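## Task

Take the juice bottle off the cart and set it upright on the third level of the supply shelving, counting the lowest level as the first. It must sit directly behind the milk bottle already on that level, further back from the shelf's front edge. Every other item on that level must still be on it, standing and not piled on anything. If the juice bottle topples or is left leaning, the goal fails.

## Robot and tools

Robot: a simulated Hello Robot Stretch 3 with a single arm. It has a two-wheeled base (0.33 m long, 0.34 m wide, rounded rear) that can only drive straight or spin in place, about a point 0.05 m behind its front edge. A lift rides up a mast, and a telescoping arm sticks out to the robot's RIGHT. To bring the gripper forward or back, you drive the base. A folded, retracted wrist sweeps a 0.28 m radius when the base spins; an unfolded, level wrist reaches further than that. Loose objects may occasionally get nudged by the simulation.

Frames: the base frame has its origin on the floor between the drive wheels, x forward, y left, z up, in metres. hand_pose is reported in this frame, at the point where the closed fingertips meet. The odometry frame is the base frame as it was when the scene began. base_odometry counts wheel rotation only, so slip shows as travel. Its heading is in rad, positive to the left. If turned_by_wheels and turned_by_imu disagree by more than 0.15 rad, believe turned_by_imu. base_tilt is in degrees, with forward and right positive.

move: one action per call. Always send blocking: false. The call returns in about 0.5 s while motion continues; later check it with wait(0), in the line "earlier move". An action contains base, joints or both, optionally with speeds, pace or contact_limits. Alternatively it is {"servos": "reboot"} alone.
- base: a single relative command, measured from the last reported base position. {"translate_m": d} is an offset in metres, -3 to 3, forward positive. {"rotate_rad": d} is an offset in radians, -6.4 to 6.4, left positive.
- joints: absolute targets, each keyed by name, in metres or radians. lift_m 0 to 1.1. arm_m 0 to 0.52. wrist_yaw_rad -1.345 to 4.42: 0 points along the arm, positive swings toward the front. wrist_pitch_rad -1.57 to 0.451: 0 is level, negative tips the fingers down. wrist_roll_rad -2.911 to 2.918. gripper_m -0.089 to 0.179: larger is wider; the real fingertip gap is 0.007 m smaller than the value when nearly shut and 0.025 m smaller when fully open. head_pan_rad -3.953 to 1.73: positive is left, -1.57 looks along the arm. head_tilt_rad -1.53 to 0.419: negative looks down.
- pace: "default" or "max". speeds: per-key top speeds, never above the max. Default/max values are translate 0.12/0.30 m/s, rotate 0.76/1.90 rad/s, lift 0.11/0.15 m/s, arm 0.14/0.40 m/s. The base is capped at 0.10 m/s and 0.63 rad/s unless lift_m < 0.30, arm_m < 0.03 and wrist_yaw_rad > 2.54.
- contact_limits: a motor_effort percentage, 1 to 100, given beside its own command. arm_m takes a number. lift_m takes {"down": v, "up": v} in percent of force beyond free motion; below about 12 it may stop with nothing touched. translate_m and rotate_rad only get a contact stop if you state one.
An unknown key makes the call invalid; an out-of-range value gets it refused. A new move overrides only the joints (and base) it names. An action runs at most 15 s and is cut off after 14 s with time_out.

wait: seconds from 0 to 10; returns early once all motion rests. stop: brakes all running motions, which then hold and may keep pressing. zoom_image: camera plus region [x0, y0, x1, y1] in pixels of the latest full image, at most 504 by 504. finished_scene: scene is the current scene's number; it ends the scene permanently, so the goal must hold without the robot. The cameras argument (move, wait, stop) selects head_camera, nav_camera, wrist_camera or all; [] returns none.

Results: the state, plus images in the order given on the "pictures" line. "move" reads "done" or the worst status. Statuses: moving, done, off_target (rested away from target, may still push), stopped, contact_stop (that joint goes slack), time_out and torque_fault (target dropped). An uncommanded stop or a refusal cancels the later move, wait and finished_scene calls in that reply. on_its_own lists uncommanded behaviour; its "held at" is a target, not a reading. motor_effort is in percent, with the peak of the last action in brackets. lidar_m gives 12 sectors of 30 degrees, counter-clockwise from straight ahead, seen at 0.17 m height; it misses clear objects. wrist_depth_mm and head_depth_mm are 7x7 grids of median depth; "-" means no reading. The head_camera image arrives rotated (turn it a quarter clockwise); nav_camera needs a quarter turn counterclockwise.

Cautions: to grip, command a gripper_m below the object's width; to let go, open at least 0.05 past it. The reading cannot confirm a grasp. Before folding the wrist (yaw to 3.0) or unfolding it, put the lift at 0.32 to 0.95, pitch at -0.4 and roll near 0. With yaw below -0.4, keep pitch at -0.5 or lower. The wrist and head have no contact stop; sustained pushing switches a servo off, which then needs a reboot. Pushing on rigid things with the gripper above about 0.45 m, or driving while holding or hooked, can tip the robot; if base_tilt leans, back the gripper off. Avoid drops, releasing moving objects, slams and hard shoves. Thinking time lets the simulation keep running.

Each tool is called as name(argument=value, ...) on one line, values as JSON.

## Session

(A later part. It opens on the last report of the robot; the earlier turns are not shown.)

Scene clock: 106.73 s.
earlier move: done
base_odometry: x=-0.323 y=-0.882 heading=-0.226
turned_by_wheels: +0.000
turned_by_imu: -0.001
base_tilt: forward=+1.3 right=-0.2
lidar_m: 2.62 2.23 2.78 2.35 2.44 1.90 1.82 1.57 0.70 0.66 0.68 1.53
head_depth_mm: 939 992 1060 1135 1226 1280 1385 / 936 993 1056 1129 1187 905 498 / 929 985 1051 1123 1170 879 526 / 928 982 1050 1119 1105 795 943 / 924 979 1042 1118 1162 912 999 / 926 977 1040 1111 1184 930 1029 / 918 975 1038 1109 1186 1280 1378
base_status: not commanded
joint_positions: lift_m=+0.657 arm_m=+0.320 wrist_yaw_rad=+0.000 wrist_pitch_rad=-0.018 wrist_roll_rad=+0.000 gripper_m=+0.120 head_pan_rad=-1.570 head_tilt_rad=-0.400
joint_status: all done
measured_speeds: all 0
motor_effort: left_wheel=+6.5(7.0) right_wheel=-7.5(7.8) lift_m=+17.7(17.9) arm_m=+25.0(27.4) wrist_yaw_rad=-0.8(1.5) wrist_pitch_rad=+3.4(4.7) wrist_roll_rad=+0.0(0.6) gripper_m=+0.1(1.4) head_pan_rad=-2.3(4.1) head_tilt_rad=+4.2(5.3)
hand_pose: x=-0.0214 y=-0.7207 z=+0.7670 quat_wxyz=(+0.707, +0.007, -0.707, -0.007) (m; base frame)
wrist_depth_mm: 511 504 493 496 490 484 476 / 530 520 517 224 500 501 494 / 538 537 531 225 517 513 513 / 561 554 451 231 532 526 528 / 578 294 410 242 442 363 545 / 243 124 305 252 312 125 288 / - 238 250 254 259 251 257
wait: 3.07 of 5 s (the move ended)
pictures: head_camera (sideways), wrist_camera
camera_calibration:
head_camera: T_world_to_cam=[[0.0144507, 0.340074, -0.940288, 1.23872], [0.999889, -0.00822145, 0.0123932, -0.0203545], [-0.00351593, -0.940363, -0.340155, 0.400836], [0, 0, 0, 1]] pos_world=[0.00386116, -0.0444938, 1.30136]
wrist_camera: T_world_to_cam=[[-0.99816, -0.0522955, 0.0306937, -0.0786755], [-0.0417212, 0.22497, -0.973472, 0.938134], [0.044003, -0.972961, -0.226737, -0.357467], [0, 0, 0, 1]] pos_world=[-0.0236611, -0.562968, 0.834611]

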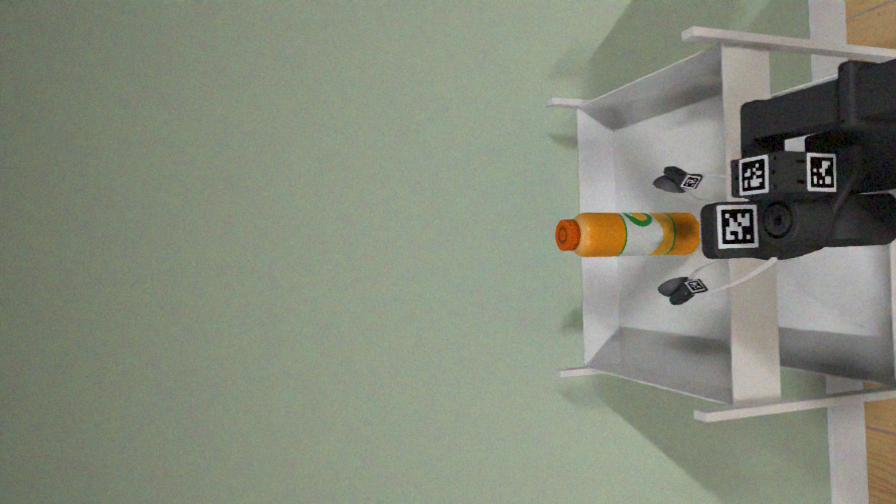

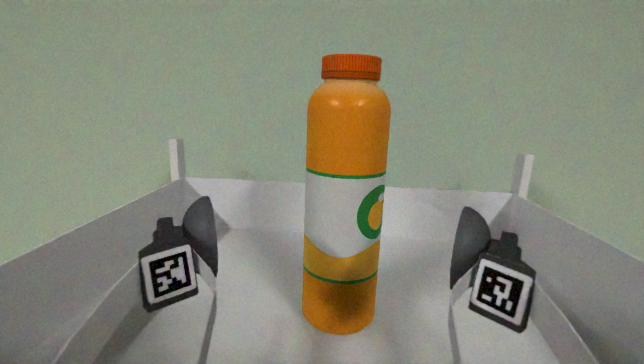

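move(blocking=false, base={"translate_m": -0.008}, cameras=[])

wait(seconds=2, cameras=[])

move(blocking=false, joints={"arm_m": 0.412}, speeds={"arm_m": 0.06}, cameras=[])

wait(seconds=4, cameras=[])

move(blocking=false, joints={"gripper_m": 0.035}, cameras=[])

wait(seconds=3, cameras=["wrist_camera"])

move(blocking=false, joints={"lift_m": 0.78}, speeds={"lift_m": 0.06}, cameras=[])

wait(seconds=4, cameras=["wrist_camera"])

move(blocking=false, joints={"arm_m": 0.0}, cameras=[])

wait(seconds=6, cameras=["wrist_camera"])

Scene clock: 108.07 s.
move: moving
base_odometry: x=-0.330 y=-0.880 heading=-0.226
turned_by_wheels: +0.000
turned_by_imu: +0.000
base_tilt: forward=+1.6 right=-0.8
lidar_m: 2.62 2.24 2.79 2.35 2.44 1.89 1.81 1.58 0.69 0.67 0.68 1.53
head_depth_mm: 940 998 1061 1137 1218 1293 1391 / 935 992 1050 1129 1188 903 498 / 930 988 1050 1122 1169 880 527 / 928 985 1047 1122 1106 795 943 / 923 982 1044 1114 1159 915 999 / 922 978 1038 1111 1185 915 1064 / 917 972 1036 1107 1186 1281 1383
base_status: translate_m moving
joint_positions: lift_m=+0.657 arm_m=+0.320 wrist_yaw_rad=+0.000 wrist_pitch_rad=-0.018 wrist_roll_rad=+0.000 gripper_m=+0.120 head_pan_rad=-1.570 head_tilt_rad=-0.400
joint_status: not commanded
measured_speeds: translate_m=-0.004 rotate_rad=+0.000 lift_m=+0.000 arm_m=+0.000 wrist_yaw_rad=+0.000 wrist_pitch_rad=+0.000 wrist_roll_rad=+0.000 head_pan_rad=+0.000 head_tilt_rad=+0.000
motor_effort: left_wheel=-2.2(4.6) right_wheel=-5.7(10.2) lift_m=+17.6(17.9) arm_m=+24.0(25.4) wrist_yaw_rad=-0.8(1.1) wrist_pitch_rad=+3.9(4.3) wrist_roll_rad=+0.2(0.3) gripper_m=+0.1(1.3) head_pan_rad=-3.9(3.9) head_tilt_rad=+4.3(4.7)
hand_pose: x=-0.0214 y=-0.7207 z=+0.7670 quat_wxyz=(+0.707, +0.007, -0.707, -0.007) (m; base frame)
wrist_depth_mm: 507 502 500 493 492 486 477 / 530 523 513 223 500 501 493 / 548 533 529 223 523 515 507 / 566 556 454 232 529 529 524 / 290 305 411 242 444 349 537 / 252 124 304 253 317 126 276 / - 238 251 254 258 250 250
pictures: none
No camera images: "cameras" was empty.

Scene clock: 108.37 s.
earlier move: done
base_odometry: x=-0.330 y=-0.880 heading=-0.226
turned_by_wheels: +0.000
turned_by_imu: +0.000
base_tilt: forward=+1.4 right=-0.1
lidar_m: 2.62 2.24 2.78 2.35 2.44 1.89 1.81 1.57 0.70 0.67 0.68 1.53
head_depth_mm: 938 993 1061 1133 1222 1296 1394 / 933 990 1057 1126 1186 905 499 / 934 987 1050 1123 1177 880 526 / 925 980 1049 1121 1109 796 942 / 927 980 1048 1113 1158 914 996 / 921 973 1040 1106 1185 919 1062 / 916 976 1037 1108 1186 1284 1373
base_status: done
joint_positions: lift_m=+0.657 arm_m=+0.320 wrist_yaw_rad=+0.000 wrist_pitch_rad=-0.018 wrist_roll_rad=+0.000 gripper_m=+0.120 head_pan_rad=-1.570 head_tilt_rad=-0.400
joint_status: not commanded
measured_speeds: all 0
motor_effort: left_wheel=-3.1(4.6) right_wheel=-5.4(10.2) lift_m=+18.0(18.0) arm_m=+24.1(25.4) wrist_yaw_rad=-0.7(1.1) wrist_pitch_rad=+4.4(4.4) wrist_roll_rad=-0.2(0.4) gripper_m=-0.2(1.3) head_pan_rad=-2.7(3.9) head_tilt_rad=+4.6(4.7)
hand_pose: x=-0.0214 y=-0.7207 z=+0.7670 quat_wxyz=(+0.707, +0.007, -0.707, -0.007) (m; base frame)
wrist_depth_mm: 512 501 495 491 486 479 477 / 527 518 516 224 503 501 490 / 551 539 535 224 520 520 511 / 571 549 451 232 531 532 528 / 291 306 408 242 446 349 538 / 252 124 303 253 316 125 276 / - 239 252 255 258 250 250
wait: 0.30 of 2 s (the move ended)
pictures: none
No camera images: "cameras" was empty.

Scene clock: 108.87 s.
move: moving
base_odometry: x=-0.330 y=-0.880 heading=-0.226
turned_by_wheels: +0.000
turned_by_imu: +0.000
base_tilt: forward=+1.3 right=-0.1
lidar_m: 2.62 2.23 2.78 2.35 2.44 1.89 1.81 1.57 0.69 0.67 0.68 1.53
head_depth_mm: 939 994 1059 1136 1217 1289 1383 / 935 995 1056 1133 1186 904 498 / 932 986 1053 1119 1170 834 536 / 928 980 1048 1124 1104 808 945 / 923 977 1043 1112 1159 915 999 / 920 974 1041 1111 1176 916 1060 / 918 970 1036 1113 1187 1283 1367
base_status: not commanded
joint_positions: lift_m=+0.657 arm_m=+0.337 wrist_yaw_rad=+0.000 wrist_pitch_rad=-0.018 wrist_roll_rad=+0.000 gripper_m=+0.120 head_pan_rad=-1.570 head_tilt_rad=-0.400
joint_status: arm_m moving
measured_speeds: translate_m=+0.000 rotate_rad=+0.000 lift_m=+0.000 arm_m=+0.060 wrist_yaw_rad=+0.000 wrist_pitch_rad=+0.000 wrist_roll_rad=+0.000 head_pan_rad=+0.000 head_tilt_rad=+0.000
motor_effort: left_wheel=-2.8(3.1) right_wheel=-5.6(5.9) lift_m=+18.0(18.1) arm_m=+25.6(26.2) wrist_yaw_rad=-1.2(1.6) wrist_pitch_rad=+3.9(4.2) wrist_roll_rad=-0.2(0.4) gripper_m=-1.3(1.7) head_pan_rad=-3.0(3.7) head_tilt_rad=+4.2(4.7)
hand_pose: x=-0.0214 y=-0.7380 z=+0.7670 quat_wxyz=(+0.707, +0.007, -0.707, -0.007) (m; base frame)
wrist_depth_mm: 497 487 484 476 475 469 465 / 510 502 500 208 485 486 484 / 530 526 519 209 506 501 497 / 551 537 523 216 511 511 515 / 290 304 413 224 429 348 526 / 251 124 305 234 315 126 276 / - 239 252 242 258 250 250
pictures: none
No camera images: "cameras" was empty.

Scene clock: 110.60 s.
earlier move: done
base_odometry: x=-0.330 y=-0.880 heading=-0.226
turned_by_wheels: +0.000
turned_by_imu: -0.001
base_tilt: forward=+1.3 right=-0.1
lidar_m: 2.62 2.24 2.79 2.35 2.45 1.89 1.81 1.57 0.69 0.67 0.68 1.52
head_depth_mm: 940 993 1059 1137 1222 1293 1392 / 935 992 1058 1128 1188 875 496 / 930 987 1051 1126 1169 627 967 / 928 986 1048 1124 1104 709 995 / 923 981 1045 1117 1164 914 997 / 924 976 1041 1106 1182 917 1062 / 921 975 1039 1110 1190 1281 1372
base_status: not commanded
joint_positions: lift_m=+0.657 arm_m=+0.412 wrist_yaw_rad=+0.000 wrist_pitch_rad=-0.018 wrist_roll_rad=+0.000 gripper_m=+0.120 head_pan_rad=-1.570 head_tilt_rad=-0.400
joint_status: all done
measured_speeds: all 0
motor_effort: left_wheel=-3.0(3.2) right_wheel=-5.2(6.1) lift_m=+18.1(18.2) arm_m=+24.1(26.5) wrist_yaw_rad=-0.9(1.7) wrist_pitch_rad=+3.6(4.4) wrist_roll_rad=-0.2(0.5) gripper_m=+0.4(1.7) head_pan_rad=-2.7(4.4) head_tilt_rad=+4.1(4.8)
hand_pose: x=-0.0214 y=-0.8127 z=+0.7670 quat_wxyz=(+0.707, +0.007, -0.707, -0.007) (m; base frame)
wrist_depth_mm: 425 417 416 139 402 402 396 / 434 431 430 132 417 413 412 / 453 445 444 131 432 429 422 / 474 456 455 136 446 444 438 / 289 308 162 141 345 344 454 / 253 124 286 147 312 125 275 / - 238 242 153 248 250 250
wait: 1.73 of 4 s (the move ended)
pictures: none
No camera images: "cameras" was empty.

Scene clock: 111.10 s.
move: moving
base_odometry: x=-0.330 y=-0.880 heading=-0.226
turned_by_wheels: +0.000
turned_by_imu: +0.000
base_tilt: forward=+1.2 right=-0.1
lidar_m: 2.62 2.24 2.79 2.35 2.45 1.89 1.81 1.57 0.70 0.66 0.68 1.52
head_depth_mm: 937 992 1060 1131 1224 1296 1386 / 932 993 1057 1132 1190 874 495 / 929 990 1054 1123 1172 629 965 / 928 980 1048 1123 1100 709 997 / 926 980 1043 1115 1162 917 999 / 921 971 1037 1107 1180 920 1065 / 916 973 1038 1107 1186 1282 1372
base_status: not commanded
joint_positions: lift_m=+0.657 arm_m=+0.412 wrist_yaw_rad=+0.000 wrist_pitch_rad=-0.018 wrist_roll_rad=+0.000 gripper_m=+0.083 head_pan_rad=-1.570 head_tilt_rad=-0.400
joint_status: gripper_m moving
measured_speeds: all 0
motor_effort: left_wheel=-2.7(3.0) right_wheel=-5.8(6.4) lift_m=+17.9(18.2) arm_m=+24.4(24.5) wrist_yaw_rad=-1.3(1.6) wrist_pitch_rad=+3.7(4.2) wrist_roll_rad=-0.3(0.3) gripper_m=-78.3(80.2) head_pan_rad=-2.2(3.1) head_tilt_rad=+4.0(4.5)
hand_pose: x=-0.0214 y=-0.8127 z=+0.7670 quat_wxyz=(+0.707, +0.007, -0.707, -0.007) (m; base frame)
wrist_depth_mm: 422 416 414 139 406 402 396 / 437 434 426 132 415 416 409 / 455 444 439 131 428 430 424 / 470 458 456 136 443 440 436 / 290 348 154 141 150 347 447 / 264 128 153 147 134 320 276 / 243 227 240 153 248 240 255
pictures: none
No camera images: "cameras" was empty.

Scene clock: 111.97 s.
earlier move: done
base_odometry: x=-0.330 y=-0.880 heading=-0.226
turned_by_wheels: +0.000
turned_by_imu: +0.000
base_tilt: forward=+1.4 right=-0.1
lidar_m: 2.63 2.24 2.78 2.35 2.44 1.89 1.81 1.57 0.69 0.67 0.68 1.53
head_depth_mm: 936 990 1060 1133 1215 1286 1387 / 936 993 1055 1130 1188 877 496 / 931 989 1049 1123 1175 626 967 / 928 982 1041 1122 1104 710 995 / 924 979 1038 1114 1159 912 997 / 919 978 1039 1107 1185 914 1063 / 917 977 1031 1105 1187 1283 1372
base_status: not commanded
joint_positions: lift_m=+0.657 arm_m=+0.412 wrist_yaw_rad=+0.004 wrist_pitch_rad=-0.018 wrist_roll_rad=+0.000 gripper_m=+0.035 head_pan_rad=-1.570 head_tilt_rad=-0.400
joint_status: all done
measured_speeds: all 0
motor_effort: left_wheel=-2.2(3.1) right_wheel=-5.2(6.4) lift_m=+18.2(18.4) arm_m=+23.1(24.5) wrist_yaw_rad=-3.7(4.3) wrist_pitch_rad=+4.3(4.4) wrist_roll_rad=-0.1(0.3) gripper_m=-9.3(81.4) head_pan_rad=-2.5(3.4) head_tilt_rad=+3.9(4.5)
hand_pose: x=-0.0205 y=-0.8127 z=+0.7670 quat_wxyz=(+0.707, +0.008, -0.707, -0.005) (m; base frame)
wrist_depth_mm: 425 418 413 142 404 402 397 / 440 435 430 132 415 415 409 / 450 450 446 131 425 428 423 / 468 457 454 136 445 441 432 / 289 362 152 142 150 348 448 / 263 311 133 146 130 336 280 / 244 230 250 153 248 252 255
wait: 0.87 of 3 s (the move ended)
pictures: wrist_camera
camera_calibration:
wrist_camera: T_world_to_cam=[[-0.997976, -0.055691, 0.0307069, -0.085321], [-0.0424998, 0.22484, -0.973468, 0.958744], [0.0473093, -0.972803, -0.226752, -0.446812], [0, 0, 0, 1]] pos_world=[-0.0232635, -0.654976, 0.834611]

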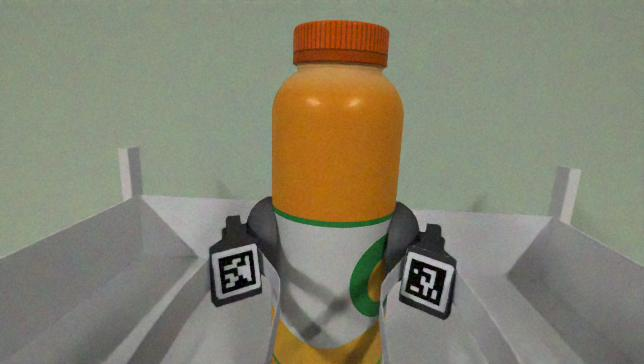

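Scene clock: 112.47 s.
move: moving
base_odometry: x=-0.330 y=-0.880 heading=-0.226
turned_by_wheels: +0.000
turned_by_imu: +0.000
base_tilt: forward=+1.3 right=-0.1
lidar_m: 2.62 2.24 2.78 2.35 2.44 1.90 1.81 1.57 0.69 0.67 0.68 1.53
head_depth_mm: 940 993 1062 1130 1217 1296 1395 / 934 990 1055 1126 1191 790 478 / 931 988 1051 1121 1173 615 994 / 928 983 1047 1121 1094 715 997 / 926 978 1040 1117 1160 913 998 / 921 977 1038 1110 1183 917 1059 / 918 974 1036 1103 1187 1281 1377
base_status: not commanded
joint_positions: lift_m=+0.678 arm_m=+0.412 wrist_yaw_rad=+0.001 wrist_pitch_rad=-0.072 wrist_roll_rad=+0.000 gripper_m=+0.035 head_pan_rad=-1.570 head_tilt_rad=-0.400
joint_status: lift_m moving
measured_speeds: translate_m=+0.000 rotate_rad=+0.000 lift_m=+0.060 arm_m=+0.000 wrist_yaw_rad=+0.000 wrist_pitch_rad=-0.072 wrist_roll_rad=+0.000 head_pan_rad=+0.000 head_tilt_rad=+0.000
motor_effort: left_wheel=-2.2(2.4) right_wheel=-6.2(6.3) lift_m=+37.7(38.6) arm_m=+22.9(23.5) wrist_yaw_rad=-1.6(4.0) wrist_pitch_rad=+14.5(14.5) wrist_roll_rad=+0.1(0.6) gripper_m=-8.4(10.3) head_pan_rad=-3.0(3.3) head_tilt_rad=+4.0(4.6)
hand_pose: x=-0.0211 y=-0.8108 z=+0.7745 quat_wxyz=(+0.707, +0.026, -0.706, -0.025) (m; base frame)
wrist_depth_mm: 415 413 412 393 400 394 392 / 437 431 426 137 416 410 407 / 455 448 446 134 427 429 424 / 475 461 457 138 446 445 438 / 289 364 154 142 149 351 456 / 266 311 133 145 130 334 274 / 246 232 252 150 249 253 256
pictures: none
No camera images: "cameras" was empty.

Scene clock: 114.60 s.
earlier move: done
base_odometry: x=-0.330 y=-0.880 heading=-0.226
turned_by_wheels: +0.000
turned_by_imu: -0.001
base_tilt: forward=+1.3 right=-0.2
lidar_m: 2.62 2.24 2.78 2.35 2.44 1.90 1.81 1.57 0.69 0.67 0.68 1.53
head_depth_mm: 934 996 1056 1134 1212 1295 339 / 932 994 1056 1132 1173 465 963 / 933 983 1053 1128 596 785 1020 / 928 981 1049 1110 826 790 1023 / 924 976 1040 1118 1160 915 1000 / 921 978 1037 1111 1181 916 1061 / 919 970 1038 1105 1188 1281 1376
base_status: not commanded
joint_positions: lift_m=+0.780 arm_m=+0.412 wrist_yaw_rad=+0.001 wrist_pitch_rad=-0.074 wrist_roll_rad=+0.000 gripper_m=+0.035 head_pan_rad=-1.570 head_tilt_rad=-0.400
joint_status: all done
measured_speeds: all 0
on_its_own: wrist_pitch_rad is at rest, and its effort (+13.6) is outside its rest range (-8 to +12)
motor_effort: left_wheel=-1.9(2.8) right_wheel=-5.9(6.3) lift_m=+38.1(42.1) arm_m=+21.1(23.7) wrist_yaw_rad=-1.8(4.0) wrist_pitch_rad=+13.6(14.8) wrist_roll_rad=-0.1(0.6) gripper_m=-9.5(10.3) head_pan_rad=-1.6(3.6) head_tilt_rad=+4.2(4.6)
hand_pose: x=-0.0211 y=-0.8107 z=+0.8758 quat_wxyz=(+0.707, +0.027, -0.706, -0.026) (m; base frame)
wrist_depth_mm: 417 413 407 148 400 397 391 / 436 430 425 133 413 412 404 / 456 451 445 132 424 428 426 / 476 467 465 137 445 445 442 / 502 490 153 141 149 463 464 / 533 506 133 146 130 380 482 / 550 311 391 152 385 358 513
wait: 2.13 of 4 s (the move ended)
pictures: wrist_camera
camera_calibration:
wrist_camera: T_world_to_cam=[[-0.998103, -0.0549657, 0.0277372, -0.0860413], [-0.0420129, 0.278732, -0.959449, 1.09569], [0.0450055, -0.958795, -0.280513, -0.361809], [0, 0, 0, 1]] pos_world=[-0.0235617, -0.657033, 0.95215]

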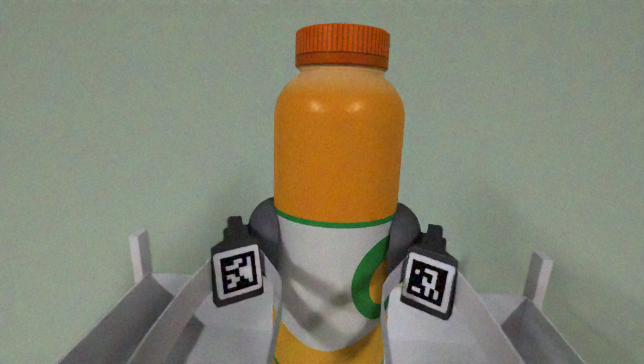

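Scene clock: 115.10 s.
move: moving
base_odometry: x=-0.330 y=-0.880 heading=-0.226
turned_by_wheels: +0.000
turned_by_imu: +0.000
base_tilt: forward=+1.4 right=-0.1
lidar_m: 2.63 2.24 2.79 2.35 2.44 1.89 1.81 1.57 0.69 0.67 0.68 1.52
head_depth_mm: 936 992 1062 1134 1222 1293 339 / 934 992 1058 1132 1175 466 964 / 933 990 1052 1126 651 577 1022 / 928 984 1047 1119 812 793 1024 / 923 975 1046 1116 1161 914 995 / 921 975 1033 1110 1177 914 1057 / 916 969 1034 1102 1181 1279 1374
base_status: not commanded
joint_positions: lift_m=+0.780 arm_m=+0.394 wrist_yaw_rad=+0.001 wrist_pitch_rad=-0.075 wrist_roll_rad=+0.000 gripper_m=+0.035 head_pan_rad=-1.570 head_tilt_rad=-0.400
joint_status: arm_m moving
measured_speeds: translate_m=+0.000 rotate_rad=+0.000 lift_m=+0.000 arm_m=-0.068 wrist_yaw_rad=+0.000 wrist_pitch_rad=+0.000 wrist_roll_rad=+0.000 head_pan_rad=+0.000 head_tilt_rad=+0.000
motor_effort: left_wheel=-2.4(2.6) right_wheel=-5.7(6.0) lift_m=+37.3(38.2) arm_m=-25.3(25.8) wrist_yaw_rad=-2.1(2.2) wrist_pitch_rad=+14.1(14.3) wrist_roll_rad=-0.3(0.4) gripper_m=-8.6(9.9) head_pan_rad=-2.0(3.5) head_tilt_rad=+3.4(4.2)
hand_pose: x=-0.0211 y=-0.7930 z=+0.8755 quat_wxyz=(+0.707, +0.027, -0.706, -0.026) (m; base frame)
wrist_depth_mm: 430 427 421 146 409 411 403 / 450 441 436 133 430 423 418 / 471 469 459 131 439 443 440 / 490 493 478 136 461 463 454 / 515 508 152 141 149 481 477 / 543 529 133 146 130 397 501 / 566 310 387 152 381 360 520
pictures: none
No camera images: "cameras" was empty.

Scene clock: 118.83 s.
earlier move: done
base_odometry: x=-0.330 y=-0.880 heading=-0.226
turned_by_wheels: +0.000
turned_by_imu: -0.001
base_tilt: forward=+1.3 right=-0.2
lidar_m: 2.62 2.24 2.79 2.35 2.45 1.89 1.80 1.57 0.69 0.67 0.68 1.52
head_depth_mm: 939 995 1061 1132 1219 1290 1386 / 933 991 1054 1131 1184 906 1008 / 930 992 1048 1120 1174 912 457 / 926 990 1047 1120 1161 914 449 / 923 980 1044 1117 1156 920 1001 / 920 974 1044 1113 1184 918 1065 / 920 976 1036 1106 1190 1279 1387
base_status: not commanded
joint_positions: lift_m=+0.780 arm_m=+0.000 wrist_yaw_rad=+0.001 wrist_pitch_rad=-0.075 wrist_roll_rad=+0.000 gripper_m=+0.035 head_pan_rad=-1.570 head_tilt_rad=-0.400
joint_status: all done
measured_speeds: all 0
on_its_own: wrist_pitch_rad is at rest, and its effort (+14.3) is outside its rest range (-8 to +12)
motor_effort: left_wheel=-2.2(2.7) right_wheel=-5.2(6.2) lift_m=+25.8(38.2) arm_m=-25.0(26.3) wrist_yaw_rad=-1.6(2.4) wrist_pitch_rad=+14.3(14.9) wrist_roll_rad=+0.1(0.4) gripper_m=-9.0(10.1) head_pan_rad=-1.5(3.8) head_tilt_rad=+3.7(4.2)
hand_pose: x=-0.0211 y=-0.3987 z=+0.8755 quat_wxyz=(+0.707, +0.027, -0.706, -0.026) (m; base frame)
wrist_depth_mm: 795 786 785 149 783 756 748 / 835 832 815 134 802 793 781 / 878 865 862 132 821 818 823 / 926 888 898 137 749 855 848 / 971 946 152 141 149 874 890 / - - 133 146 130 927 925 / - - 701 152 765 960 971
wait: 3.73 of 6 s (the move ended)
pictures: wrist_camera
camera_calibration:
wrist_camera: T_world_to_cam=[[-0.998103, -0.0549947, 0.0276799, -0.0633453], [-0.042013, 0.279735, -0.959158, 0.980721], [0.0450055, -0.958501, -0.281515, 0.0342109], [0, 0, 0, 1]] pos_world=[-0.0235617, -0.245034, 0.952051]

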